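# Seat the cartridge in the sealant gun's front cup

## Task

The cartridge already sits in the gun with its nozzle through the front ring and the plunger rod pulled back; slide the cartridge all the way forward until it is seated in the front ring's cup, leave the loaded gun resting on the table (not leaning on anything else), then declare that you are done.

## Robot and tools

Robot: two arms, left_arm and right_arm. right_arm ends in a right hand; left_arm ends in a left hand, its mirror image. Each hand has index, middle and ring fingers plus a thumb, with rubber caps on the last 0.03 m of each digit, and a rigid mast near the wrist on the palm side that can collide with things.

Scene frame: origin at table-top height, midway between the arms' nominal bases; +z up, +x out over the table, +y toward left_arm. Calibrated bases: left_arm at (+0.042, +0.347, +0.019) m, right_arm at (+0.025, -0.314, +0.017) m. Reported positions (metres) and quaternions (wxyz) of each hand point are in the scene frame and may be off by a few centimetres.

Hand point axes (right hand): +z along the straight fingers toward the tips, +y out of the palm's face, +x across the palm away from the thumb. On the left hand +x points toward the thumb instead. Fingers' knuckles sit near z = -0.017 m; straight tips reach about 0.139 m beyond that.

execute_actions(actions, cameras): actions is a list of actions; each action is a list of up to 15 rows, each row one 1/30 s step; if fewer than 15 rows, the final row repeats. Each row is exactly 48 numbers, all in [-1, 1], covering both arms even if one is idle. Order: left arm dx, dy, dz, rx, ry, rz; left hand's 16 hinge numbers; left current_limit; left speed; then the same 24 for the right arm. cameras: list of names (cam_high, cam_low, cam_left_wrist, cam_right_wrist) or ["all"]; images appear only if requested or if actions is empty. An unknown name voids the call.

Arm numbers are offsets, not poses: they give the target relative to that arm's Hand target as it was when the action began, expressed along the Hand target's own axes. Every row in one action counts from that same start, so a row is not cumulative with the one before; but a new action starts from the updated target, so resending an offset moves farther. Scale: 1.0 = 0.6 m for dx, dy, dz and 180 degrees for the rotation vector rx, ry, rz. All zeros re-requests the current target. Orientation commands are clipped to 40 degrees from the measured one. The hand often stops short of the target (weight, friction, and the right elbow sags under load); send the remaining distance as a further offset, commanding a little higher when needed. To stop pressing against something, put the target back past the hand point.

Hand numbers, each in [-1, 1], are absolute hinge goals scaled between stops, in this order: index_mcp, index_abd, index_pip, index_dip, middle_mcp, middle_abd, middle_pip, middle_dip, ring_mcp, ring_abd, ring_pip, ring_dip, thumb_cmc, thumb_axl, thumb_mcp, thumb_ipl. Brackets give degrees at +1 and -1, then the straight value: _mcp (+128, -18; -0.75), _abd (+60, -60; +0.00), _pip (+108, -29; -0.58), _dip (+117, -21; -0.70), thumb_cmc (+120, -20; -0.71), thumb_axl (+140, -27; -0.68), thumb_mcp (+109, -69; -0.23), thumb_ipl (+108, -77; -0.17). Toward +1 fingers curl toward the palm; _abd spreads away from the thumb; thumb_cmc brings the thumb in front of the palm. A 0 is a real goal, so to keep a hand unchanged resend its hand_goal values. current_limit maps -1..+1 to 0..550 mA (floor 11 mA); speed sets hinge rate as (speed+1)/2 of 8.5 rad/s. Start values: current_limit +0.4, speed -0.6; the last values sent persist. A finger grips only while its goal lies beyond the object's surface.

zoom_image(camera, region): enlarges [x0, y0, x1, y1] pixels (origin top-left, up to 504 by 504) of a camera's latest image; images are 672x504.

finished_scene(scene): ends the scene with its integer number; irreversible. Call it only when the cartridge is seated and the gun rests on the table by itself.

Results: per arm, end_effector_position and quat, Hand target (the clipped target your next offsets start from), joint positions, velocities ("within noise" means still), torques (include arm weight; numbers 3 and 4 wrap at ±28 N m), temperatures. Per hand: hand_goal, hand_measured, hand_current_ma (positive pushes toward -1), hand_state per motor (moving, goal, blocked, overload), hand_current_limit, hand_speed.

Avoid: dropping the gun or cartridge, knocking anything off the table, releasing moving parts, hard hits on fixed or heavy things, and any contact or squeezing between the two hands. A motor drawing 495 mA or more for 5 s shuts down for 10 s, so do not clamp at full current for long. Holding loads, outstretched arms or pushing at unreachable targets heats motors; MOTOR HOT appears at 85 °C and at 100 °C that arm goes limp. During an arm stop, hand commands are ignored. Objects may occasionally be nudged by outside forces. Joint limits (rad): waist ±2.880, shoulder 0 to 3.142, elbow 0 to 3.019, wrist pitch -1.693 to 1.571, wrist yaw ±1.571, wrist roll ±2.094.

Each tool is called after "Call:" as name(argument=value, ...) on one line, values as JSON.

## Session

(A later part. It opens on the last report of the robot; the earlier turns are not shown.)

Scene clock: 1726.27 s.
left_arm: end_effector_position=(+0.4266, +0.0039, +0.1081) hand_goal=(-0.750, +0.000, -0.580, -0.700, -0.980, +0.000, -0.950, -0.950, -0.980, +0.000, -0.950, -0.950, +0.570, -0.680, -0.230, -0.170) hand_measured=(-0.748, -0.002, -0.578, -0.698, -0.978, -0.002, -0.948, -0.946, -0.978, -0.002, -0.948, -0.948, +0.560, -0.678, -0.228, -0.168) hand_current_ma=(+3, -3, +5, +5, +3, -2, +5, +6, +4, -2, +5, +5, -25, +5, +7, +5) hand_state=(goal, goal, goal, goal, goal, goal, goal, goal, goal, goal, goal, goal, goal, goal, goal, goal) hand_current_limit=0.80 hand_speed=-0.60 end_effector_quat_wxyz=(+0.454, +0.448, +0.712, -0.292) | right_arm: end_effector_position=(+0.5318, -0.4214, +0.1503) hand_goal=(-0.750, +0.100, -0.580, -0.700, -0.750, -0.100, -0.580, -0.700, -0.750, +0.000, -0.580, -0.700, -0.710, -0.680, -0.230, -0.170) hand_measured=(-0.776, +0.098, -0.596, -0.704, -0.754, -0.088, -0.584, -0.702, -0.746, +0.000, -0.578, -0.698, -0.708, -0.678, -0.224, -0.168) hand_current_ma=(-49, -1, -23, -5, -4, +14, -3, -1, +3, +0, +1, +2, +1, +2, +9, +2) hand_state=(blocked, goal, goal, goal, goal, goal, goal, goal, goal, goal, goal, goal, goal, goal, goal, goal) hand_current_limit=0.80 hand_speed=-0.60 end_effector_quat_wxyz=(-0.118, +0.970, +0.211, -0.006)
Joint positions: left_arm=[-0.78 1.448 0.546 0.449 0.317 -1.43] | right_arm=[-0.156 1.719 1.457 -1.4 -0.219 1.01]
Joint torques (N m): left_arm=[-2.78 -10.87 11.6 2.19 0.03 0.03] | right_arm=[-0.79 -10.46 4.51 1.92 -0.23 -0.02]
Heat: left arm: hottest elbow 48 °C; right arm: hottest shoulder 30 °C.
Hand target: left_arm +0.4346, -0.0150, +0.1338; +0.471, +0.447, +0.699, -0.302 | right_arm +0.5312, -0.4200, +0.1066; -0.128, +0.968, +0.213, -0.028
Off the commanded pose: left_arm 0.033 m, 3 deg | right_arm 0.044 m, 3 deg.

Call:
execute_actions(actions=[[[-0.0198,0.0033,0.0135,0,0,0,-0.75,0,-0.58,-0.7,-0.98,0,-0.95,-0.95,-0.98,0,-0.95,-0.95,0.57,-0.68,-0.23,-0.17,0.8,-0.6,0,0,0,0,0,0,-0.75,0.1,-0.58,-0.7,-0.75,-0.1,-0.58,-0.7,-0.75,0,-0.58,-0.7,-0.71,-0.68,-0.23,-0.17,0.8,-0.6]]], cameras=["cam_high","cam_left_wrist"])

Call:
zoom_image(camera="cam_left_wrist", region=[280, 90, 380, 190])

Call:
zoom_image(camera="cam_high", region=[235, 190, 305, 260])

Scene clock: 1737.73 s.
left_arm: end_effector_position=(+0.4342, -0.0060, +0.1194) hand_goal=(-0.750, +0.000, -0.580, -0.700, -0.980, +0.000, -0.950, -0.950, -0.980, +0.000, -0.950, -0.950, +0.570, -0.680, -0.230, -0.170) hand_measured=(-0.748, -0.002, -0.578, -0.698, -0.978, -0.002, -0.948, -0.946, -0.978, -0.002, -0.948, -0.948, +0.560, -0.678, -0.228, -0.168) hand_current_ma=(+3, -3, +5, +5, +3, -2, +5, +6, +4, -2, +5, +5, -25, +5, +7, +5) hand_state=(goal, goal, goal, goal, goal, goal, goal, goal, goal, goal, goal, goal, goal, goal, goal, goal) hand_current_limit=0.80 hand_speed=-0.60 end_effector_quat_wxyz=(+0.457, +0.448, +0.710, -0.293) | right_arm: end_effector_position=(+0.5318, -0.4214, +0.1503) hand_goal=(-0.750, +0.100, -0.580, -0.700, -0.750, -0.100, -0.580, -0.700, -0.750, +0.000, -0.580, -0.700, -0.710, -0.680, -0.230, -0.170) hand_measured=(-0.776, +0.098, -0.596, -0.704, -0.754, -0.088, -0.584, -0.702, -0.746, +0.000, -0.578, -0.698, -0.708, -0.678, -0.224, -0.168) hand_current_ma=(-49, -1, -23, -5, -4, +14, -3, -1, +3, +0, +1, +2, +1, +2, +9, +2) hand_state=(blocked, goal, goal, goal, goal, goal, goal, goal, goal, goal, goal, goal, goal, goal, goal, goal) hand_current_limit=0.80 hand_speed=-0.60 end_effector_quat_wxyz=(-0.118, +0.970, +0.211, -0.006)
Joint positions: left_arm=[-0.785 1.448 0.585 0.418 0.311 -1.433] | right_arm=[-0.156 1.719 1.457 -1.4 -0.219 1.01]
Joint torques (N m): left_arm=[-3.14 -10.23 11.92 2.15 0.04 0.03] | right_arm=[-0.5 -11.11 4.67 2.04 -0.23 -0.02]
Heat: left arm: hottest elbow 49 °C; right arm: hottest shoulder 30 °C.
Hand target: left_arm +0.4415, -0.0251, +0.1418; +0.471, +0.447, +0.699, -0.302 | right_arm +0.5312, -0.4200, +0.1066; -0.128, +0.968, +0.213, -0.028
Off the commanded pose: left_arm 0.030 m, 2 deg | right_arm 0.044 m, 3 deg.
Images, in order (width x height): cam_high 672x504, cam_left_wrist 672x504.

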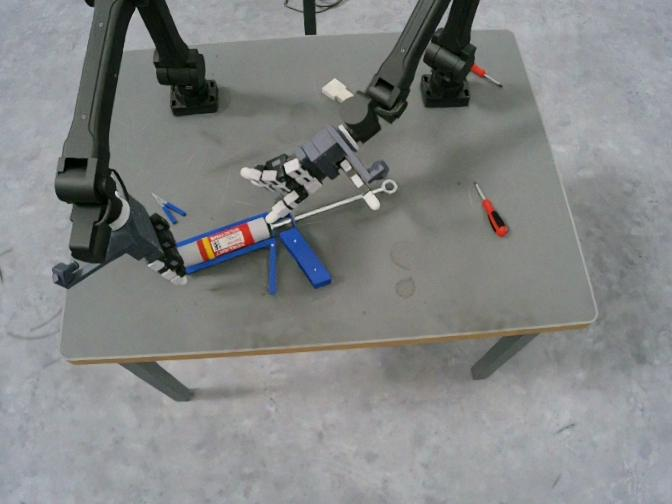

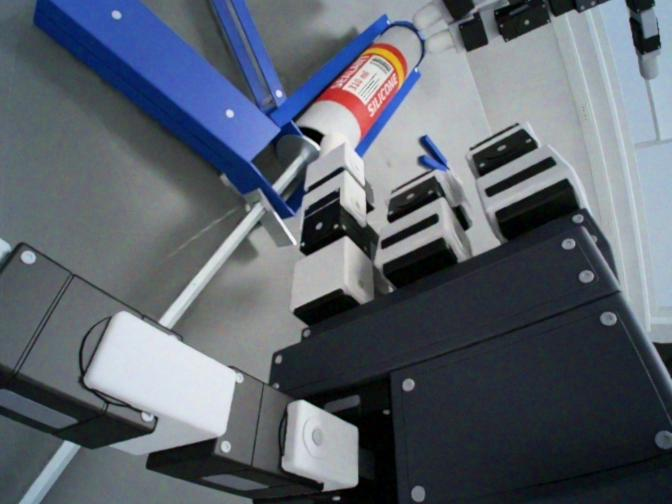

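Scaled by 5.040 from the camera's 672x504 image, which has a finer 960x720 frame.

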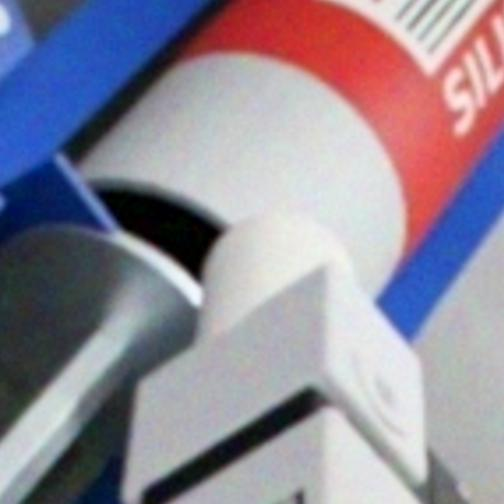

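Scaled by 7.200 from the camera's 672x504 image, which has a finer 960x720 frame.

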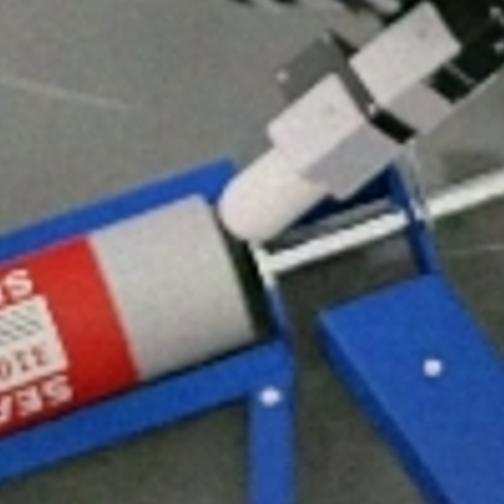

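Call:
execute_actions(actions=[[[-0.0463,0,-0.0188,0,0,0,-0.75,0,-0.58,-0.7,-0.98,0,-0.95,-0.95,-0.98,0,-0.95,-0.95,0.57,-0.68,-0.23,-0.17,0.8,-0.6,0,0,0,0,0,0,-0.75,0.1,-0.58,-0.7,-0.75,-0.1,-0.58,-0.7,-0.75,0,-0.58,-0.7,-0.71,-0.68,-0.23,-0.17,0.8,-0.6]],[[0.0443,0.0233,-0.0794,0,0,0,-0.75,0,-0.58,-0.7,-0.98,0,-0.95,-0.95,-0.98,0,-0.95,-0.95,0.57,-0.68,-0.23,-0.17,0.8,-0.6,0,0,0,0,0,0,-0.75,0.1,-0.58,-0.7,-0.75,-0.1,-0.58,-0.7,-0.75,0,-0.58,-0.7,-0.71,-0.68,-0.23,-0.17,0.8,-0.6]],[[0.0525,-0.0238,0.0767,0,0,0,-0.75,0,-0.58,-0.7,-0.98,0,-0.95,-0.95,-0.98,0,-0.95,-0.95,0.57,-0.68,-0.23,-0.17,0.8,-0.6,0,0,0,0,0,0,-0.75,0.1,-0.58,-0.7,-0.75,-0.1,-0.58,-0.7,-0.75,0,-0.58,-0.7,-0.71,-0.68,-0.23,-0.17,0.8,-0.6]],[[-0.0305,0.004,0.0079,0,0,0,-0.75,0,-0.58,-0.7,-0.98,0,-0.95,-0.95,-0.98,0,-0.95,-0.95,0.57,-0.68,-0.23,-0.17,0.8,-0.6,0,0,0,0,0,0,-0.75,0.1,-0.58,-0.7,-0.75,-0.1,-0.58,-0.7,-0.75,0,-0.58,-0.7,-0.71,-0.68,-0.23,-0.17,0.8,-0.6]]], cameras=["cam_high","cam_left_wrist"])

Call:
zoom_image(camera="cam_high", region=[235, 190, 305, 260])

Scene clock: 1780.20 s.
left_arm: end_effector_position=(+0.4299, +0.0064, +0.1087) hand_goal=(-0.750, +0.000, -0.580, -0.700, -0.980, +0.000, -0.950, -0.950, -0.980, +0.000, -0.950, -0.950, +0.570, -0.680, -0.230, -0.170) hand_measured=(-0.748, -0.002, -0.578, -0.698, -0.978, -0.002, -0.948, -0.946, -0.978, -0.002, -0.948, -0.948, +0.560, -0.678, -0.228, -0.168) hand_current_ma=(+2, -3, +4, +5, +3, -2, +5, +6, +4, -2, +5, +5, -25, +5, +7, +5) hand_state=(goal, goal, goal, goal, goal, goal, goal, goal, goal, goal, goal, goal, goal, goal, goal, goal) hand_current_limit=0.80 hand_speed=-0.60 end_effector_quat_wxyz=(+0.455, +0.448, +0.712, -0.292) | right_arm: end_effector_position=(+0.5318, -0.4214, +0.1503) hand_goal=(-0.750, +0.100, -0.580, -0.700, -0.750, -0.100, -0.580, -0.700, -0.750, +0.000, -0.580, -0.700, -0.710, -0.680, -0.230, -0.170) hand_measured=(-0.776, +0.098, -0.596, -0.704, -0.754, -0.088, -0.584, -0.702, -0.746, +0.000, -0.578, -0.698, -0.708, -0.678, -0.224, -0.168) hand_current_ma=(-49, -1, -23, -5, -4, +14, -3, -1, +3, +0, +1, +2, +1, +2, +9, +2) hand_state=(blocked, goal, goal, goal, goal, goal, goal, goal, goal, goal, goal, goal, goal, goal, goal, goal) hand_current_limit=0.80 hand_speed=-0.60 end_effector_quat_wxyz=(-0.118, +0.970, +0.211, -0.006)
Joint positions: left_arm=[-0.769 1.448 0.548 0.447 0.326 -1.426] | right_arm=[-0.156 1.719 1.457 -1.4 -0.219 1.01]
Joint torques (N m): left_arm=[-2.84 -10.4 11.71 2.3 0.04 0.03] | right_arm=[-1.03 -10.05 4.42 2.04 -0.25 0.04]
Heat: left arm: hottest elbow 54 °C; right arm: hottest shoulder 30 °C.
Hand target: left_arm +0.4384, -0.0132, +0.1337; +0.471, +0.446, +0.699, -0.302 | right_arm +0.5312, -0.4200, +0.1066; -0.128, +0.968, +0.213, -0.028
Off the commanded pose: left_arm 0.033 m, 3 deg | right_arm 0.044 m, 3 deg.
Images, in order (width x height): cam_high 672x504, cam_left_wrist 672x504.

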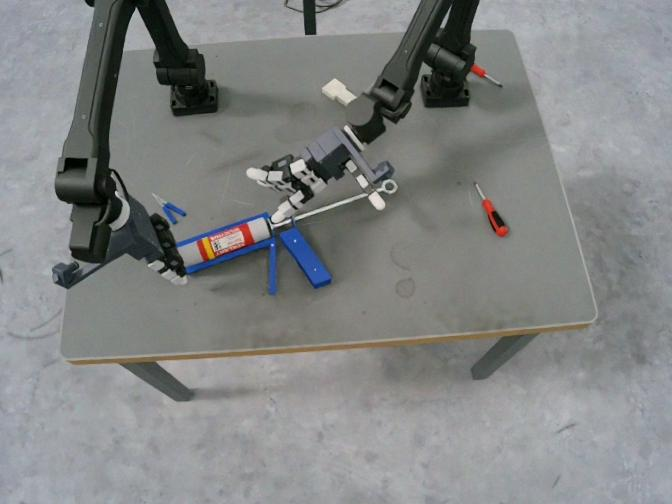

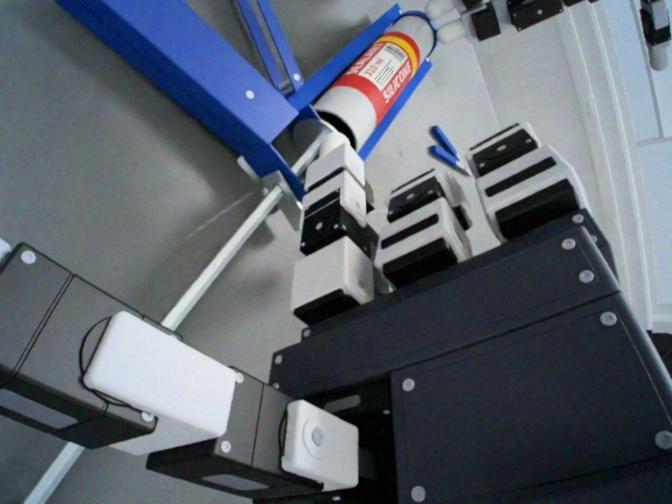

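Scaled by 7.200 from the camera's 672x504 image, which has a finer 960x720 frame.

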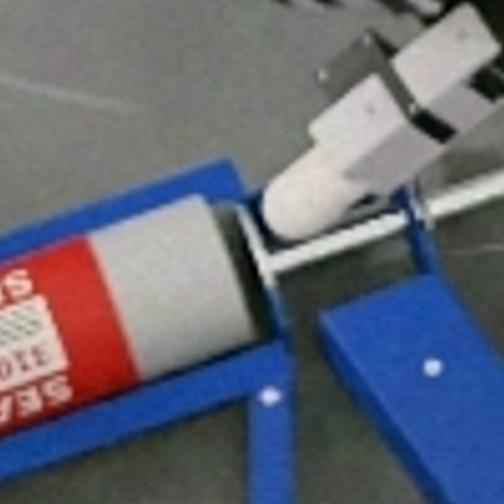

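Call:
execute_actions(actions=[[[-0.0143,-0.004,0.0087,0,0,0,-0.75,0,-0.58,-0.7,-0.98,0,-0.95,-0.95,-0.98,0,-0.95,-0.95,0.57,-0.68,-0.23,-0.17,0.8,-0.6,0,0,0,0,0,0,-0.75,0.1,-0.58,-0.7,-0.75,-0.1,-0.58,-0.7,-0.75,0,-0.58,-0.7,-0.71,-0.68,-0.23,-0.17,0.8,-0.6]]], cameras=["cam_high","cam_left_wrist"])

Call:
zoom_image(camera="cam_high", region=[235, 190, 305, 260])

Scene clock: 1792.87 s.
left_arm: end_effector_position=(+0.4313, -0.0026, +0.1149) hand_goal=(-0.750, +0.000, -0.580, -0.700, -0.980, +0.000, -0.950, -0.950, -0.980, +0.000, -0.950, -0.950, +0.570, -0.680, -0.230, -0.170) hand_measured=(-0.748, -0.002, -0.578, -0.698, -0.978, -0.002, -0.948, -0.946, -0.978, -0.002, -0.948, -0.948, +0.560, -0.678, -0.228, -0.168) hand_current_ma=(+2, -3, +4, +5, +3, -2, +5, +6, +4, -2, +5, +5, -25, +5, +7, +5) hand_state=(goal, goal, goal, goal, goal, goal, goal, goal, goal, goal, goal, goal, goal, goal, goal, goal) hand_current_limit=0.80 hand_speed=-0.60 end_effector_quat_wxyz=(+0.455, +0.448, +0.711, -0.293) | right_arm: end_effector_position=(+0.5318, -0.4214, +0.1503) hand_goal=(-0.750, +0.100, -0.580, -0.700, -0.750, -0.100, -0.580, -0.700, -0.750, +0.000, -0.580, -0.700, -0.710, -0.680, -0.230, -0.170) hand_measured=(-0.776, +0.098, -0.596, -0.704, -0.754, -0.088, -0.584, -0.702, -0.746, +0.000, -0.578, -0.698, -0.708, -0.678, -0.224, -0.168) hand_current_ma=(-49, -1, -23, -5, -4, +14, -3, -1, +3, +0, +1, +2, +1, +2, +9, +2) hand_state=(blocked, goal, goal, goal, goal, goal, goal, goal, goal, goal, goal, goal, goal, goal, goal, goal) hand_current_limit=0.80 hand_speed=-0.60 end_effector_quat_wxyz=(-0.118, +0.970, +0.211, -0.006)
Joint positions: left_arm=[-0.784 1.448 0.572 0.426 0.314 -1.431] | right_arm=[-0.156 1.719 1.457 -1.4 -0.219 1.01]
Joint torques (N m): left_arm=[-2.9 -10.81 11.95 2.25 0.03 0.01] | right_arm=[-0.91 -11.16 4.56 1.94 -0.24 -0.01]
Heat: left arm: hottest elbow 52 °C; right arm: hottest shoulder 30 °C.
Hand target: left_arm +0.4395, -0.0216, +0.1397; +0.471, +0.447, +0.698, -0.302 | right_arm +0.5312, -0.4200, +0.1066; -0.128, +0.968, +0.213, -0.028
Off the commanded pose: left_arm 0.032 m, 3 deg | right_arm 0.044 m, 3 deg.
Images, in order (width x height): cam_high 672x504, cam_left_wrist 672x504.

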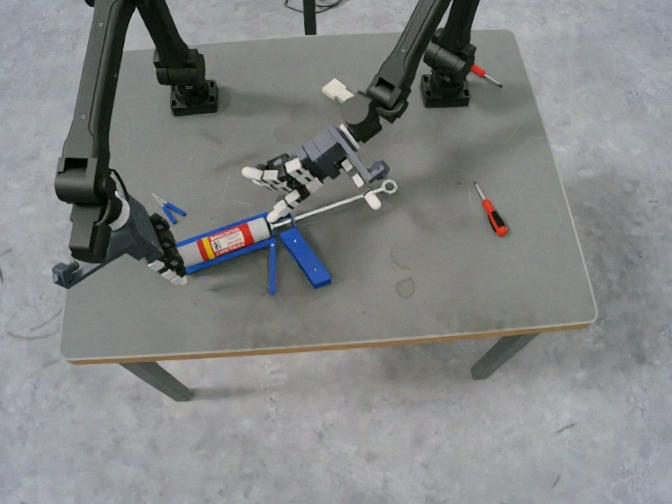

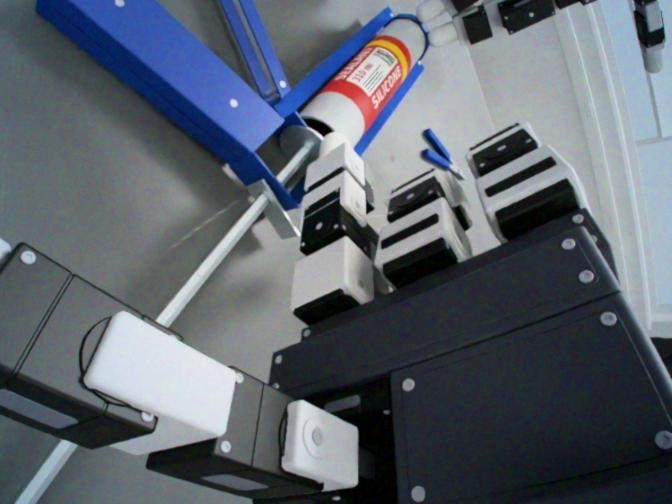

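Scaled by 7.200 from the camera's 672x504 image, which has a finer 960x720 frame.

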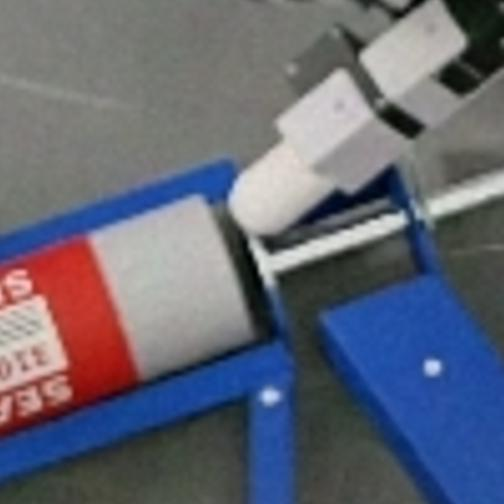

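Call:
execute_actions(actions=[[[-0.0075,-0.003,0.0185,0,0,0,-0.75,0,-0.58,-0.7,-0.98,0,-0.95,-0.95,-0.98,0,-0.95,-0.95,0.57,-0.68,-0.23,-0.17,0.8,-0.6,0,0,0,0,0,0,-0.75,0.1,-0.58,-0.7,-0.75,-0.1,-0.58,-0.7,-0.75,0,-0.58,-0.7,-0.71,-0.68,-0.23,-0.17,0.8,-0.6]]], cameras=["cam_high","cam_left_wrist"])

Call:
zoom_image(camera="cam_high", region=[235, 190, 305, 260])

Call:
zoom_image(camera="cam_left_wrist", region=[280, 90, 380, 190])

Scene clock: 1805.53 s.
left_arm: end_effector_position=(+0.4356, -0.0144, +0.1281) hand_goal=(-0.750, +0.000, -0.580, -0.700, -0.980, +0.000, -0.950, -0.950, -0.980, +0.000, -0.950, -0.950, +0.570, -0.680, -0.230, -0.170) hand_measured=(-0.748, -0.002, -0.578, -0.698, -0.978, -0.002, -0.948, -0.946, -0.978, -0.002, -0.948, -0.948, +0.560, -0.678, -0.228, -0.168) hand_current_ma=(+2, -3, +4, +5, +3, -2, +5, +6, +4, -2, +5, +5, -25, +5, +7, +5) hand_state=(goal, goal, goal, goal, goal, goal, goal, goal, goal, goal, goal, goal, goal, goal, goal, goal) hand_current_limit=0.80 hand_speed=-0.60 end_effector_quat_wxyz=(+0.465, +0.447, +0.705, -0.295) | right_arm: end_effector_position=(+0.5318, -0.4214, +0.1503) hand_goal=(-0.750, +0.100, -0.580, -0.700, -0.750, -0.100, -0.580, -0.700, -0.750, +0.000, -0.580, -0.700, -0.710, -0.680, -0.230, -0.170) hand_measured=(-0.776, +0.098, -0.596, -0.704, -0.754, -0.088, -0.584, -0.702, -0.746, +0.000, -0.578, -0.698, -0.708, -0.678, -0.224, -0.168) hand_current_ma=(-49, -1, -23, -5, -4, +14, -3, -1, +3, +0, +1, +2, +1, +2, +9, +2) hand_state=(blocked, goal, goal, goal, goal, goal, goal, goal, goal, goal, goal, goal, goal, goal, goal, goal) hand_current_limit=0.80 hand_speed=-0.60 end_effector_quat_wxyz=(-0.118, +0.970, +0.211, -0.006)
Joint positions: left_arm=[-0.799 1.448 0.601 0.424 0.3 -1.437] | right_arm=[-0.156 1.719 1.457 -1.4 -0.219 1.01]
Joint torques (N m): left_arm=[-3.08 -8.76 12.1 2.43 0.02 0] | right_arm=[-0.15 -10.58 4.57 2.09 -0.21 0.04]
Heat: left arm: hottest elbow 54 °C; right arm: hottest shoulder 30 °C.
Hand target: left_arm +0.4430, -0.0332, +0.1398; +0.471, +0.447, +0.699, -0.302 | right_arm +0.5312, -0.4200, +0.1066; -0.128, +0.968, +0.213, -0.028
Off the commanded pose: left_arm 0.023 m, 1 deg | right_arm 0.044 m, 3 deg.
Images, in order (width x height): cam_high 672x504, cam_left_wrist 672x504.

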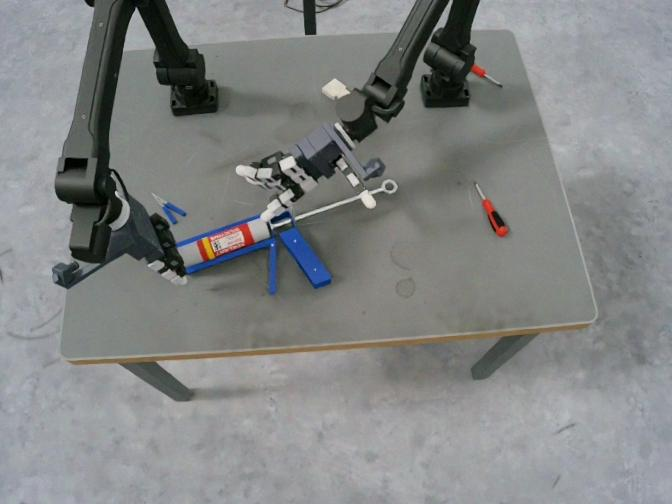

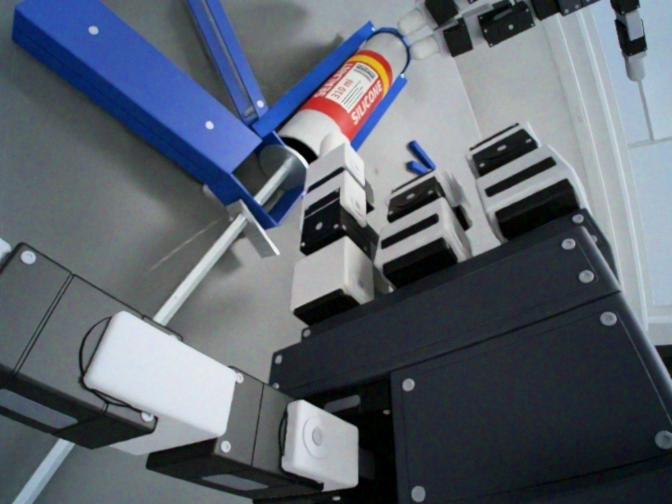

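Scaled by 7.200 from the camera's 672x504 image, which has a finer 960x720 frame.

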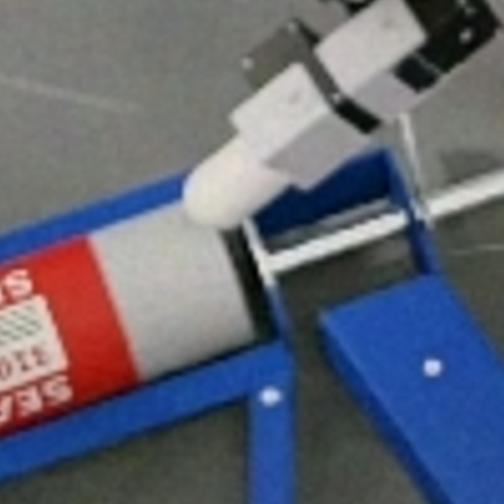

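Scaled by 5.040 from the camera's 672x504 image, which has a finer 960x720 frame.

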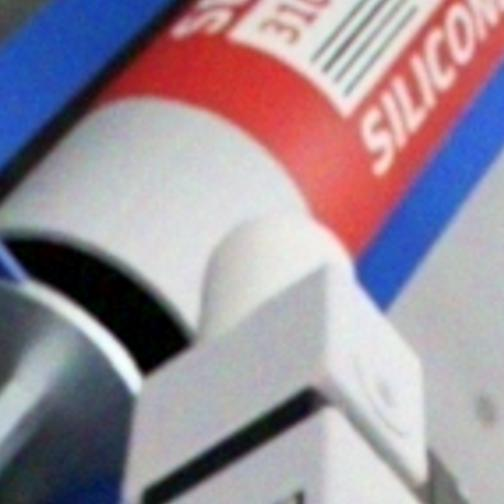

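Call:
execute_actions(actions=[[[-0.0463,0,-0.0188,0,0,0,-0.75,0,-0.58,-0.7,-0.98,0,-0.95,-0.95,-0.98,0,-0.95,-0.95,0.57,-0.68,-0.23,-0.17,0.8,-0.6,0,0,0,0,0,0,-0.75,0.1,-0.58,-0.7,-0.75,-0.1,-0.58,-0.7,-0.75,0,-0.58,-0.7,-0.71,-0.68,-0.23,-0.17,0.8,-0.6]],[[0.0463,0.0268,-0.0929,0,0,0,-0.75,0,-0.58,-0.7,-0.98,0,-0.95,-0.95,-0.98,0,-0.95,-0.95,0.57,-0.68,-0.23,-0.17,0.8,-0.6,0,0,0,0,0,0,-0.75,0.1,-0.58,-0.7,-0.75,-0.1,-0.58,-0.7,-0.75,0,-0.58,-0.7,-0.71,-0.68,-0.23,-0.17,0.8,-0.6]],[[0.047,-0.024,0.0748,0,0,0,-0.75,0,-0.58,-0.7,-0.98,0,-0.95,-0.95,-0.98,0,-0.95,-0.95,0.57,-0.68,-0.23,-0.17,0.8,-0.6,0,0,0,0,0,0,-0.75,0.1,-0.58,-0.7,-0.75,-0.1,-0.58,-0.7,-0.75,0,-0.58,-0.7,-0.71,-0.68,-0.23,-0.17,0.8,-0.6]],[[-0.023,0.005,0.0123,0,0,0,-0.75,0,-0.58,-0.7,-0.98,0,-0.95,-0.95,-0.98,0,-0.95,-0.95,0.57,-0.68,-0.23,-0.17,0.8,-0.6,0,0,0,0,0,0,-0.75,0.1,-0.58,-0.7,-0.75,-0.1,-0.58,-0.7,-0.75,0,-0.58,-0.7,-0.71,-0.68,-0.23,-0.17,0.8,-0.6]]], cameras=["cam_high","cam_left_wrist"])

Call:
zoom_image(camera="cam_high", region=[235, 190, 305, 260])

Scene clock: 1846.27 s.
left_arm: end_effector_position=(+0.4302, +0.0061, +0.1134) hand_goal=(-0.750, +0.000, -0.580, -0.700, -0.980, +0.000, -0.950, -0.950, -0.980, +0.000, -0.950, -0.950, +0.570, -0.680, -0.230, -0.170) hand_measured=(-0.750, -0.002, -0.578, -0.698, -0.978, -0.002, -0.948, -0.946, -0.978, -0.002, -0.948, -0.948, +0.560, -0.678, -0.228, -0.168) hand_current_ma=(+2, -3, +4, +5, +3, -2, +5, +6, +4, -2, +5, +5, -25, +5, +7, +5) hand_state=(goal, goal, goal, goal, goal, goal, goal, goal, goal, goal, goal, goal, goal, goal, goal, goal) hand_current_limit=0.80 hand_speed=-0.60 end_effector_quat_wxyz=(+0.458, +0.447, +0.710, -0.293) | right_arm: end_effector_position=(+0.5318, -0.4214, +0.1503) hand_goal=(-0.750, +0.100, -0.580, -0.700, -0.750, -0.100, -0.580, -0.700, -0.750, +0.000, -0.580, -0.700, -0.710, -0.680, -0.230, -0.170) hand_measured=(-0.776, +0.098, -0.596, -0.704, -0.754, -0.088, -0.584, -0.702, -0.746, +0.000, -0.578, -0.698, -0.708, -0.678, -0.224, -0.168) hand_current_ma=(-49, -1, -23, -5, -4, +14, -3, -1, +3, +0, +1, +2, +1, +2, +9, +2) hand_state=(blocked, goal, goal, goal, goal, goal, goal, goal, goal, goal, goal, goal, goal, goal, goal, goal) hand_current_limit=0.80 hand_speed=-0.60 end_effector_quat_wxyz=(-0.118, +0.970, +0.211, -0.006)
Joint positions: left_arm=[-0.769 1.439 0.548 0.445 0.326 -1.426] | right_arm=[-0.156 1.719 1.457 -1.4 -0.219 1.01]
Joint torques (N m): left_arm=[-2.84 -9 11.88 2.63 0.03 0] | right_arm=[-0.62 -10.34 4.64 1.91 -0.22 0.02]
Motor temperatures (°C): left_arm=[21 28 58 21 25 25] | right_arm=[22 30 29 25 22 21]
Heat: left arm: hottest elbow 58 °C; right arm: hottest shoulder 30 °C.
Hand target: left_arm +0.4392, -0.0138, +0.1319; +0.471, +0.446, +0.699, -0.302 | right_arm +0.5312, -0.4200, +0.1066; -0.128, +0.968, +0.213, -0.028
Off the commanded pose: left_arm 0.029 m, 2 deg | right_arm 0.044 m, 3 deg.
Images, in order (width x height): cam_high 672x504, cam_left_wrist 672x504.

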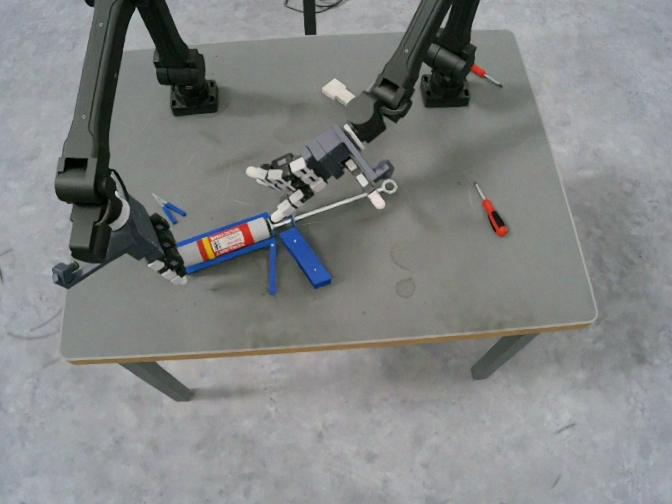

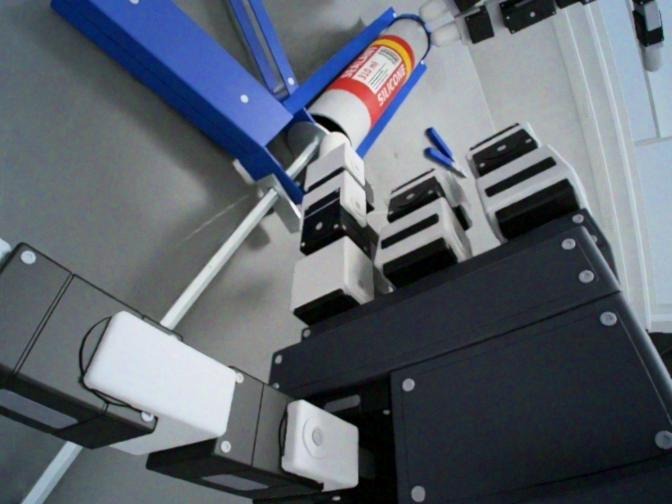

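Scaled by 7.200 from the camera's 672x504 image, which has a finer 960x720 frame.

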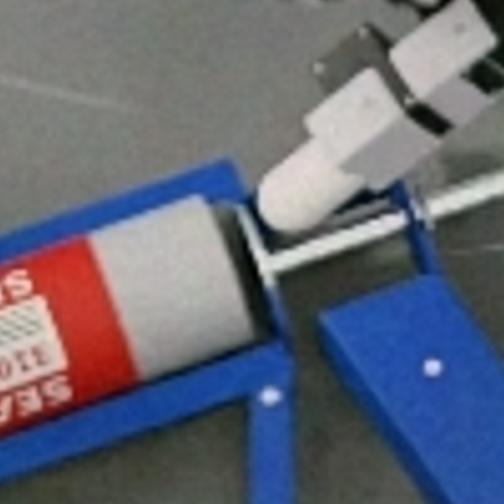

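Call:
execute_actions(actions=[[[-0.0077,-0.003,0.0148,0,0,0,-0.75,0,-0.58,-0.7,-0.98,0,-0.95,-0.95,-0.98,0,-0.95,-0.95,0.57,-0.68,-0.23,-0.17,0.8,-0.6,0,0,0,0,0,0,-0.75,0.1,-0.58,-0.7,-0.75,-0.1,-0.58,-0.7,-0.75,0,-0.58,-0.7,-0.71,-0.68,-0.23,-0.17,0.8,-0.6]]], cameras=["cam_high","cam_left_wrist"])

Call:
zoom_image(camera="cam_high", region=[235, 190, 305, 260])

Scene clock: 1856.20 s.
left_arm: end_effector_position=(+0.4338, -0.0050, +0.1208) hand_goal=(-0.750, +0.000, -0.580, -0.700, -0.980, +0.000, -0.950, -0.950, -0.980, +0.000, -0.950, -0.950, +0.570, -0.680, -0.230, -0.170) hand_measured=(-0.750, -0.002, -0.578, -0.698, -0.978, -0.002, -0.948, -0.946, -0.978, -0.002, -0.948, -0.948, +0.560, -0.678, -0.228, -0.168) hand_current_ma=(+2, -3, +4, +5, +3, -2, +5, +6, +4, -2, +5, +5, -25, +5, +7, +5) hand_state=(goal, goal, goal, goal, goal, goal, goal, goal, goal, goal, goal, goal, goal, goal, goal, goal) hand_current_limit=0.80 hand_speed=-0.60 end_effector_quat_wxyz=(+0.464, +0.447, +0.706, -0.295) | right_arm: end_effector_position=(+0.5318, -0.4214, +0.1503) hand_goal=(-0.750, +0.100, -0.580, -0.700, -0.750, -0.100, -0.580, -0.700, -0.750, +0.000, -0.580, -0.700, -0.710, -0.680, -0.230, -0.170) hand_measured=(-0.776, +0.098, -0.596, -0.704, -0.754, -0.088, -0.584, -0.702, -0.746, +0.000, -0.578, -0.698, -0.708, -0.678, -0.224, -0.168) hand_current_ma=(-49, -1, -23, -5, -4, +14, -3, -1, +3, +0, +1, +2, +1, +2, +9, +2) hand_state=(blocked, goal, goal, goal, goal, goal, goal, goal, goal, goal, goal, goal, goal, goal, goal, goal) hand_current_limit=0.80 hand_speed=-0.60 end_effector_quat_wxyz=(-0.118, +0.970, +0.211, -0.006)
Joint positions: left_arm=[-0.784 1.448 0.574 0.445 0.314 -1.431] | right_arm=[-0.156 1.719 1.457 -1.4 -0.219 1.01]
Joint torques (N m): left_arm=[-2.9 -8.35 11.9 2.52 0.04 0.01] | right_arm=[-0.85 -10.58 4.52 2 -0.24 0.07]
Motor temperatures (°C): left_arm=[21 28 56 21 25 25] | right_arm=[22 30 29 25 22 21]
Heat: left arm: hottest elbow 56 °C; right arm: hottest shoulder 30 °C.
Hand target: left_arm +0.4417, -0.0237, +0.1329; +0.471, +0.447, +0.699, -0.302 | right_arm +0.5312, -0.4200, +0.1066; -0.128, +0.968, +0.213, -0.028
Off the commanded pose: left_arm 0.024 m, 1 deg | right_arm 0.044 m, 3 deg.
Images, in order (width x height): cam_high 672x504, cam_left_wrist 672x504.

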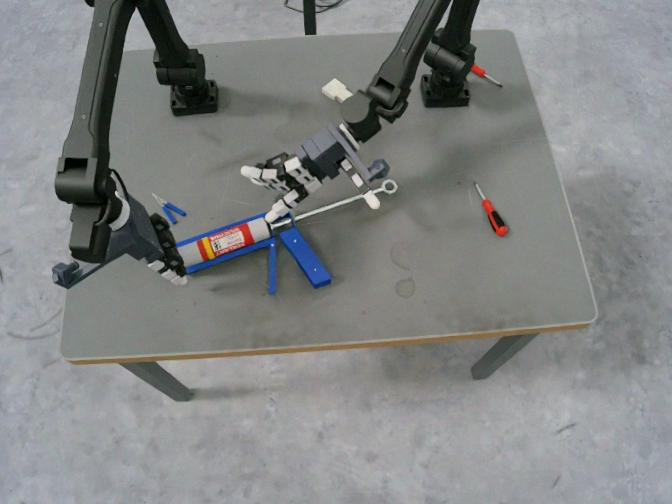

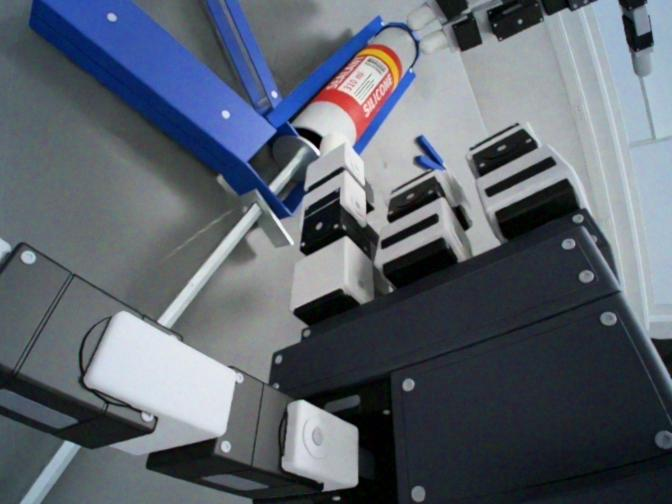

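Scaled by 7.200 from the camera's 672x504 image, which has a finer 960x720 frame.

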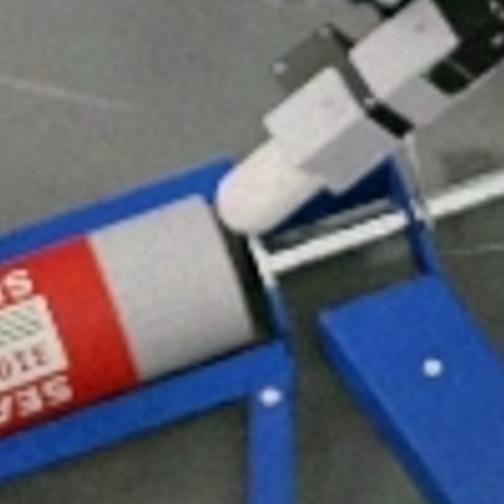

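Call:
execute_actions(actions=[[[-0.054,0,-0.0219,0,0,0,-0.75,0,-0.58,-0.7,-0.98,0,-0.95,-0.95,-0.98,0,-0.95,-0.95,0.57,-0.68,-0.23,-0.17,0.8,-0.6,0,0,0,0,0,0,-0.75,0.1,-0.58,-0.7,-0.75,-0.1,-0.58,-0.7,-0.75,0,-0.58,-0.7,-0.71,-0.68,-0.23,-0.17,0.8,-0.6]],[[0.0362,0.0228,-0.0901,0,0,0,-0.75,0,-0.58,-0.7,-0.98,0,-0.95,-0.95,-0.98,0,-0.95,-0.95,0.57,-0.68,-0.23,-0.17,0.8,-0.6,0,0,0,0,0,0,-0.75,0.1,-0.58,-0.7,-0.75,-0.1,-0.58,-0.7,-0.75,0,-0.58,-0.7,-0.71,-0.68,-0.23,-0.17,0.8,-0.6]],[[0.0495,-0.0218,0.0708,0,0,0,-0.75,0,-0.58,-0.7,-0.98,0,-0.95,-0.95,-0.98,0,-0.95,-0.95,0.57,-0.68,-0.23,-0.17,0.8,-0.6,0,0,0,0,0,0,-0.75,0.1,-0.58,-0.7,-0.75,-0.1,-0.58,-0.7,-0.75,0,-0.58,-0.7,-0.71,-0.68,-0.23,-0.17,0.8,-0.6]],[[-0.023,0,0.0123,0,0,0,-0.75,0,-0.58,-0.7,-0.98,0,-0.95,-0.95,-0.98,0,-0.95,-0.95,0.57,-0.68,-0.23,-0.17,0.8,-0.6,0,0,0,0,0,0,-0.75,0.1,-0.58,-0.7,-0.75,-0.1,-0.58,-0.7,-0.75,0,-0.58,-0.7,-0.71,-0.68,-0.23,-0.17,0.8,-0.6]]], cameras=["cam_high"])

Call:
zoom_image(camera="cam_high", region=[235, 190, 305, 260])

Scene clock: 1924.17 s.
left_arm: end_effector_position=(+0.4263, +0.0119, +0.1161) hand_goal=(-0.750, +0.000, -0.580, -0.700, -0.980, +0.000, -0.950, -0.950, -0.980, +0.000, -0.950, -0.950, +0.570, -0.680, -0.230, -0.170) hand_measured=(-0.750, -0.002, -0.578, -0.698, -0.978, -0.002, -0.948, -0.946, -0.978, -0.002, -0.948, -0.948, +0.560, -0.678, -0.228, -0.168) hand_current_ma=(+1, -3, +4, +5, +3, -2, +5, +6, +4, -2, +5, +5, -25, +5, +7, +5) hand_state=(goal, goal, goal, goal, goal, goal, goal, goal, goal, goal, goal, goal, goal, goal, goal, goal) hand_current_limit=0.80 hand_speed=-0.60 end_effector_quat_wxyz=(+0.458, +0.448, +0.710, -0.293) | right_arm: end_effector_position=(+0.5318, -0.4214, +0.1503) hand_goal=(-0.750, +0.100, -0.580, -0.700, -0.750, -0.100, -0.580, -0.700, -0.750, +0.000, -0.580, -0.700, -0.710, -0.680, -0.230, -0.170) hand_measured=(-0.776, +0.098, -0.596, -0.704, -0.754, -0.088, -0.584, -0.702, -0.746, +0.000, -0.578, -0.698, -0.708, -0.678, -0.224, -0.168) hand_current_ma=(-49, -1, -23, -5, -4, +14, -3, -1, +3, +0, +1, +2, +1, +2, +9, +2) hand_state=(blocked, goal, goal, goal, goal, goal, goal, goal, goal, goal, goal, goal, goal, goal, goal, goal) hand_current_limit=0.80 hand_speed=-0.60 end_effector_quat_wxyz=(-0.118, +0.970, +0.211, -0.006)
Joint positions: left_arm=[-0.764 1.413 0.533 0.433 0.331 -1.423] | right_arm=[-0.156 1.719 1.457 -1.4 -0.219 1.01]
Joint torques (N m): left_arm=[-2.96 -8.41 11.69 2.8 0.04 0.02] | right_arm=[-1.14 -10.58 4.45 2.11 -0.24 0.05]
Motor temperatures (°C): left_arm=[21 28 55 21 25 25] | right_arm=[22 30 29 25 22 21]
Heat: left arm: hottest elbow 55 °C; right arm: hottest shoulder 30 °C.
Hand target: left_arm +0.4346, -0.0071, +0.1344; +0.471, +0.447, +0.699, -0.302 | right_arm +0.5312, -0.4200, +0.1066; -0.128, +0.968, +0.213, -0.028
Off the commanded pose: left_arm 0.028 m, 2 deg | right_arm 0.044 m, 3 deg.
Images, in order (width x height): cam_high 672x504.

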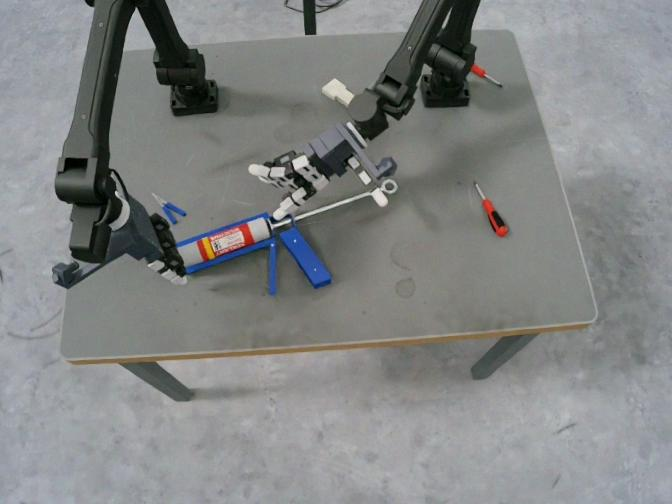

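Scaled by 7.200 from the camera's 672x504 image, which has a finer 960x720 frame.

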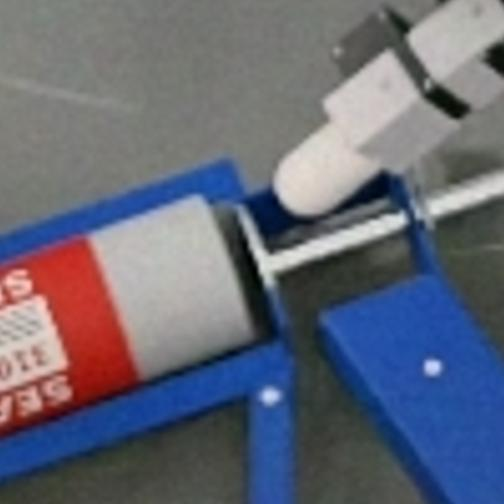

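Call:
execute_actions(actions=[[[0,-0.002,0.018,0,0,0,-0.75,0,-0.58,-0.7,-0.98,0,-0.95,-0.95,-0.98,0,-0.95,-0.95,0.57,-0.68,-0.23,-0.17,0.8,-0.6,0,0,0,0,0,0,-0.75,0.1,-0.58,-0.7,-0.75,-0.1,-0.58,-0.7,-0.75,0,-0.58,-0.7,-0.71,-0.68,-0.23,-0.17,0.8,-0.6]]], cameras=["cam_high"])

Call:
zoom_image(camera="cam_high", region=[235, 190, 305, 260])

Scene clock: 1935.07 s.
left_arm: end_effector_position=(+0.4269, +0.0046, +0.1128) hand_goal=(-0.750, +0.000, -0.580, -0.700, -0.980, +0.000, -0.950, -0.950, -0.980, +0.000, -0.950, -0.950, +0.570, -0.680, -0.230, -0.170) hand_measured=(-0.750, -0.002, -0.578, -0.698, -0.978, -0.002, -0.948, -0.946, -0.978, -0.002, -0.948, -0.948, +0.560, -0.678, -0.228, -0.168) hand_current_ma=(+1, -3, +4, +5, +3, -2, +5, +6, +4, -2, +5, +5, -25, +5, +7, +5) hand_state=(goal, goal, goal, goal, goal, goal, goal, goal, goal, goal, goal, goal, goal, goal, goal, goal) hand_current_limit=0.80 hand_speed=-0.60 end_effector_quat_wxyz=(+0.455, +0.448, +0.712, -0.293) | right_arm: end_effector_position=(+0.5318, -0.4214, +0.1503) hand_goal=(-0.750, +0.100, -0.580, -0.700, -0.750, -0.100, -0.580, -0.700, -0.750, +0.000, -0.580, -0.700, -0.710, -0.680, -0.230, -0.170) hand_measured=(-0.776, +0.098, -0.596, -0.704, -0.754, -0.088, -0.584, -0.702, -0.746, +0.000, -0.578, -0.698, -0.708, -0.678, -0.224, -0.168) hand_current_ma=(-49, -1, -23, -5, -4, +14, -3, -1, +3, +0, +1, +2, +1, +2, +9, +2) hand_state=(blocked, goal, goal, goal, goal, goal, goal, goal, goal, goal, goal, goal, goal, goal, goal, goal) hand_current_limit=0.80 hand_speed=-0.60 end_effector_quat_wxyz=(-0.118, +0.970, +0.211, -0.006)
Joint positions: left_arm=[-0.778 1.434 0.549 0.433 0.319 -1.429] | right_arm=[-0.156 1.719 1.457 -1.4 -0.219 1.01]
Joint torques (N m): left_arm=[-3.02 -7.94 11.96 3.44 0.02 0.01] | right_arm=[0.03 -11.22 4.46 2.13 -0.25 0.02]
Motor temperatures (°C): left_arm=[21 28 57 21 25 25] | right_arm=[22 30 29 25 22 21]
Heat: left arm: hottest elbow 57 °C; right arm: hottest shoulder 30 °C.
Hand target: left_arm +0.4377, -0.0167, +0.1303; +0.471, +0.447, +0.699, -0.302 | right_arm +0.5312, -0.4200, +0.1066; -0.128, +0.968, +0.213, -0.028
Off the commanded pose: left_arm 0.030 m, 3 deg | right_arm 0.044 m, 3 deg.
Images, in order (width x height): cam_high 672x504.

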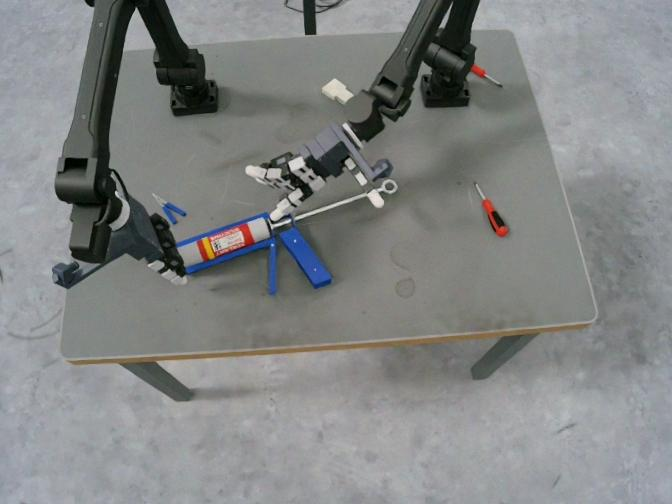

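Scaled by 7.200 from the camera's 672x504 image, which has a finer 960x720 frame.

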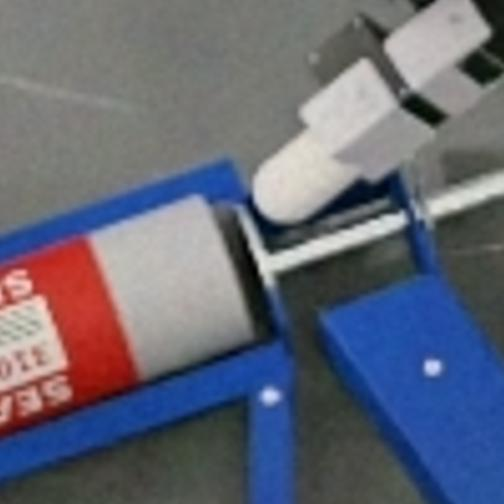

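Call:
execute_actions(actions=[[[-0.0138,0.0017,0.0123,0,0,0,-0.75,0,-0.58,-0.7,-0.98,0,-0.95,-0.95,-0.98,0,-0.95,-0.95,0.57,-0.68,-0.23,-0.17,0.8,-0.6,0,0,0,0,0,0,-0.75,0.1,-0.58,-0.7,-0.75,-0.1,-0.58,-0.7,-0.75,0,-0.58,-0.7,-0.71,-0.68,-0.23,-0.17,0.8,-0.6]]], cameras=["cam_high"])

Call:
zoom_image(camera="cam_high", region=[235, 190, 305, 260])

Scene clock: 1947.00 s.
left_arm: end_effector_position=(+0.4351, -0.0058, +0.1224) hand_goal=(-0.750, +0.000, -0.580, -0.700, -0.980, +0.000, -0.950, -0.950, -0.980, +0.000, -0.950, -0.950, +0.570, -0.680, -0.230, -0.170) hand_measured=(-0.750, -0.002, -0.578, -0.698, -0.978, -0.002, -0.948, -0.946, -0.978, -0.002, -0.948, -0.948, +0.560, -0.678, -0.228, -0.168) hand_current_ma=(+1, -3, +4, +5, +3, -2, +5, +6, +4, -2, +5, +5, -25, +5, +7, +5) hand_state=(goal, goal, goal, goal, goal, goal, goal, goal, goal, goal, goal, goal, goal, goal, goal, goal) hand_current_limit=0.80 hand_speed=-0.60 end_effector_quat_wxyz=(+0.463, +0.447, +0.707, -0.294) | right_arm: end_effector_position=(+0.5318, -0.4214, +0.1503) hand_goal=(-0.750, +0.100, -0.580, -0.700, -0.750, -0.100, -0.580, -0.700, -0.750, +0.000, -0.580, -0.700, -0.710, -0.680, -0.230, -0.170) hand_measured=(-0.776, +0.098, -0.596, -0.704, -0.754, -0.088, -0.584, -0.702, -0.746, +0.000, -0.578, -0.698, -0.708, -0.678, -0.224, -0.168) hand_current_ma=(-49, -1, -23, -5, -4, +14, -3, -1, +3, +0, +1, +2, +1, +2, +9, +2) hand_state=(blocked, goal, goal, goal, goal, goal, goal, goal, goal, goal, goal, goal, goal, goal, goal, goal) hand_current_limit=0.80 hand_speed=-0.60 end_effector_quat_wxyz=(-0.118, +0.970, +0.211, -0.006)
Joint positions: left_arm=[-0.783 1.446 0.582 0.433 0.313 -1.431] | right_arm=[-0.156 1.719 1.457 -1.4 -0.219 1.01]
Joint torques (N m): left_arm=[-3.19 -8.41 12.01 2.66 0.05 0] | right_arm=[-0.44 -10.34 4.46 1.96 -0.23 0.04]
Motor temperatures (°C): left_arm=[21 28 56 21 25 25] | right_arm=[22 30 29 25 22 21]
Heat: left arm: hottest elbow 56 °C; right arm: hottest shoulder 30 °C.
Hand target: left_arm +0.4428, -0.0253, +0.1352; +0.471, +0.447, +0.699, -0.302 | right_arm +0.5312, -0.4200, +0.1066; -0.128, +0.968, +0.213, -0.028
Off the commanded pose: left_arm 0.025 m, 2 deg | right_arm 0.044 m, 3 deg.
Images, in order (width x height): cam_high 672x504.

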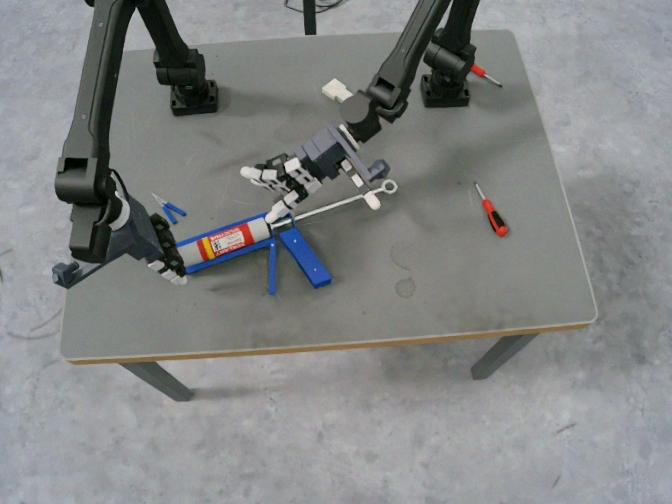

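Scaled by 7.200 from the camera's 672x504 image, which has a finer 960x720 frame.

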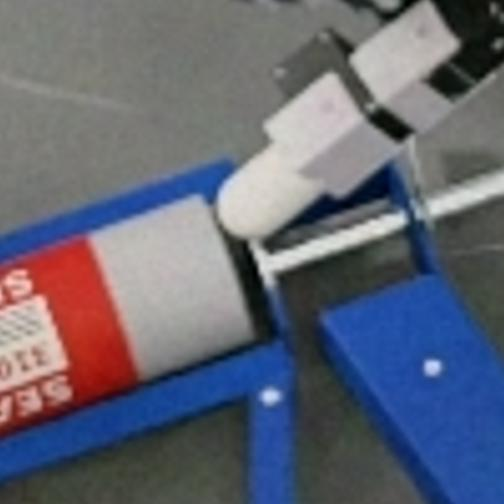

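Call:
execute_actions(actions=[[[-0.054,0,-0.0219,0,0,0,-0.75,0,-0.58,-0.7,-0.98,0,-0.95,-0.95,-0.98,0,-0.95,-0.95,0.57,-0.68,-0.23,-0.17,0.8,-0.6,0,0,0,0,0,0,-0.75,0.1,-0.58,-0.7,-0.75,-0.1,-0.58,-0.7,-0.75,0,-0.58,-0.7,-0.71,-0.68,-0.23,-0.17,0.8,-0.6]],[[0.041,0.0222,-0.0916,0,0,0,-0.75,0,-0.58,-0.7,-0.98,0,-0.95,-0.95,-0.98,0,-0.95,-0.95,0.57,-0.68,-0.23,-0.17,0.8,-0.6,0,0,0,0,0,0,-0.75,0.1,-0.58,-0.7,-0.75,-0.1,-0.58,-0.7,-0.75,0,-0.58,-0.7,-0.71,-0.68,-0.23,-0.17,0.8,-0.6]],[[0.0495,-0.0218,0.0708,0,0,0,-0.75,0,-0.58,-0.7,-0.98,0,-0.95,-0.95,-0.98,0,-0.95,-0.95,0.57,-0.68,-0.23,-0.17,0.8,-0.6,0,0,0,0,0,0,-0.75,0.1,-0.58,-0.7,-0.75,-0.1,-0.58,-0.7,-0.75,0,-0.58,-0.7,-0.71,-0.68,-0.23,-0.17,0.8,-0.6]],[[-0.023,0,0.0123,0,0,0,-0.75,0,-0.58,-0.7,-0.98,0,-0.95,-0.95,-0.98,0,-0.95,-0.95,0.57,-0.68,-0.23,-0.17,0.8,-0.6,0,0,0,0,0,0,-0.75,0.1,-0.58,-0.7,-0.75,-0.1,-0.58,-0.7,-0.75,0,-0.58,-0.7,-0.71,-0.68,-0.23,-0.17,0.8,-0.6]],[[-0.0031,0,0.0167,0,0,0,-0.75,0,-0.58,-0.7,-0.98,0,-0.95,-0.95,-0.98,0,-0.95,-0.95,0.57,-0.68,-0.23,-0.17,0.8,-0.6,0,0,0,0,0,0,-0.75,0.1,-0.58,-0.7,-0.75,-0.1,-0.58,-0.7,-0.75,0,-0.58,-0.7,-0.71,-0.68,-0.23,-0.17,0.8,-0.6]]], cameras=["cam_high"])

Call:
zoom_image(camera="cam_high", region=[235, 190, 305, 260])

Scene clock: 1976.43 s.
left_arm: end_effector_position=(+0.4294, +0.0044, +0.1174) hand_goal=(-0.750, +0.000, -0.580, -0.700, -0.980, +0.000, -0.950, -0.950, -0.980, +0.000, -0.950, -0.950, +0.570, -0.680, -0.230, -0.170) hand_measured=(-0.750, -0.002, -0.578, -0.698, -0.978, -0.002, -0.948, -0.946, -0.978, -0.002, -0.948, -0.948, +0.560, -0.678, -0.228, -0.168) hand_current_ma=(+1, -3, +4, +5, +3, -2, +5, +6, +3, -2, +5, +5, -25, +5, +7, +5) hand_state=(goal, goal, goal, goal, goal, goal, goal, goal, goal, goal, goal, goal, goal, goal, goal, goal) hand_current_limit=0.80 hand_speed=-0.60 end_effector_quat_wxyz=(+0.459, +0.448, +0.709, -0.293) | right_arm: end_effector_position=(+0.5318, -0.4214, +0.1503) hand_goal=(-0.750, +0.100, -0.580, -0.700, -0.750, -0.100, -0.580, -0.700, -0.750, +0.000, -0.580, -0.700, -0.710, -0.680, -0.230, -0.170) hand_measured=(-0.776, +0.098, -0.596, -0.704, -0.754, -0.088, -0.584, -0.702, -0.746, +0.000, -0.578, -0.698, -0.708, -0.678, -0.224, -0.168) hand_current_ma=(-49, -1, -23, -5, -4, +14, -3, -1, +3, +0, +1, +2, +1, +2, +9, +2) hand_state=(blocked, goal, goal, goal, goal, goal, goal, goal, goal, goal, goal, goal, goal, goal, goal, goal) hand_current_limit=0.80 hand_speed=-0.60 end_effector_quat_wxyz=(-0.118, +0.970, +0.211, -0.006)
Joint positions: left_arm=[-0.774 1.429 0.553 0.432 0.322 -1.428] | right_arm=[-0.156 1.719 1.457 -1.4 -0.219 1.01]
Joint torques (N m): left_arm=[-3.08 -7.94 12 3.11 0.03 0.02] | right_arm=[-0.56 -10.7 4.6 2.15 -0.24 0]
Heat: left arm: hottest elbow 54 °C; right arm: hottest shoulder 30 °C.
Hand target: left_arm +0.4390, -0.0161, +0.1327; +0.471, +0.447, +0.699, -0.302 | right_arm +0.5312, -0.4200, +0.1066; -0.128, +0.968, +0.213, -0.028
Off the commanded pose: left_arm 0.027 m, 2 deg | right_arm 0.044 m, 3 deg.
Images, in order (width x height): cam_high 672x504.

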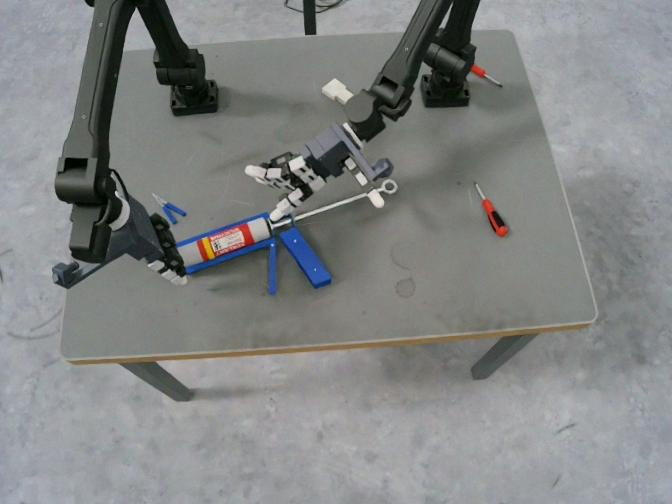

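Scaled by 7.200 from the camera's 672x504 image, which has a finer 960x720 frame.

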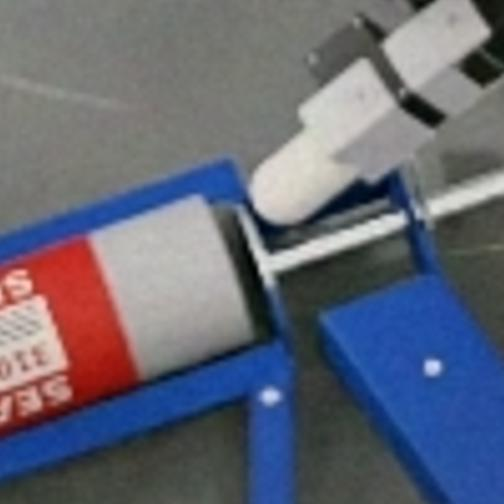

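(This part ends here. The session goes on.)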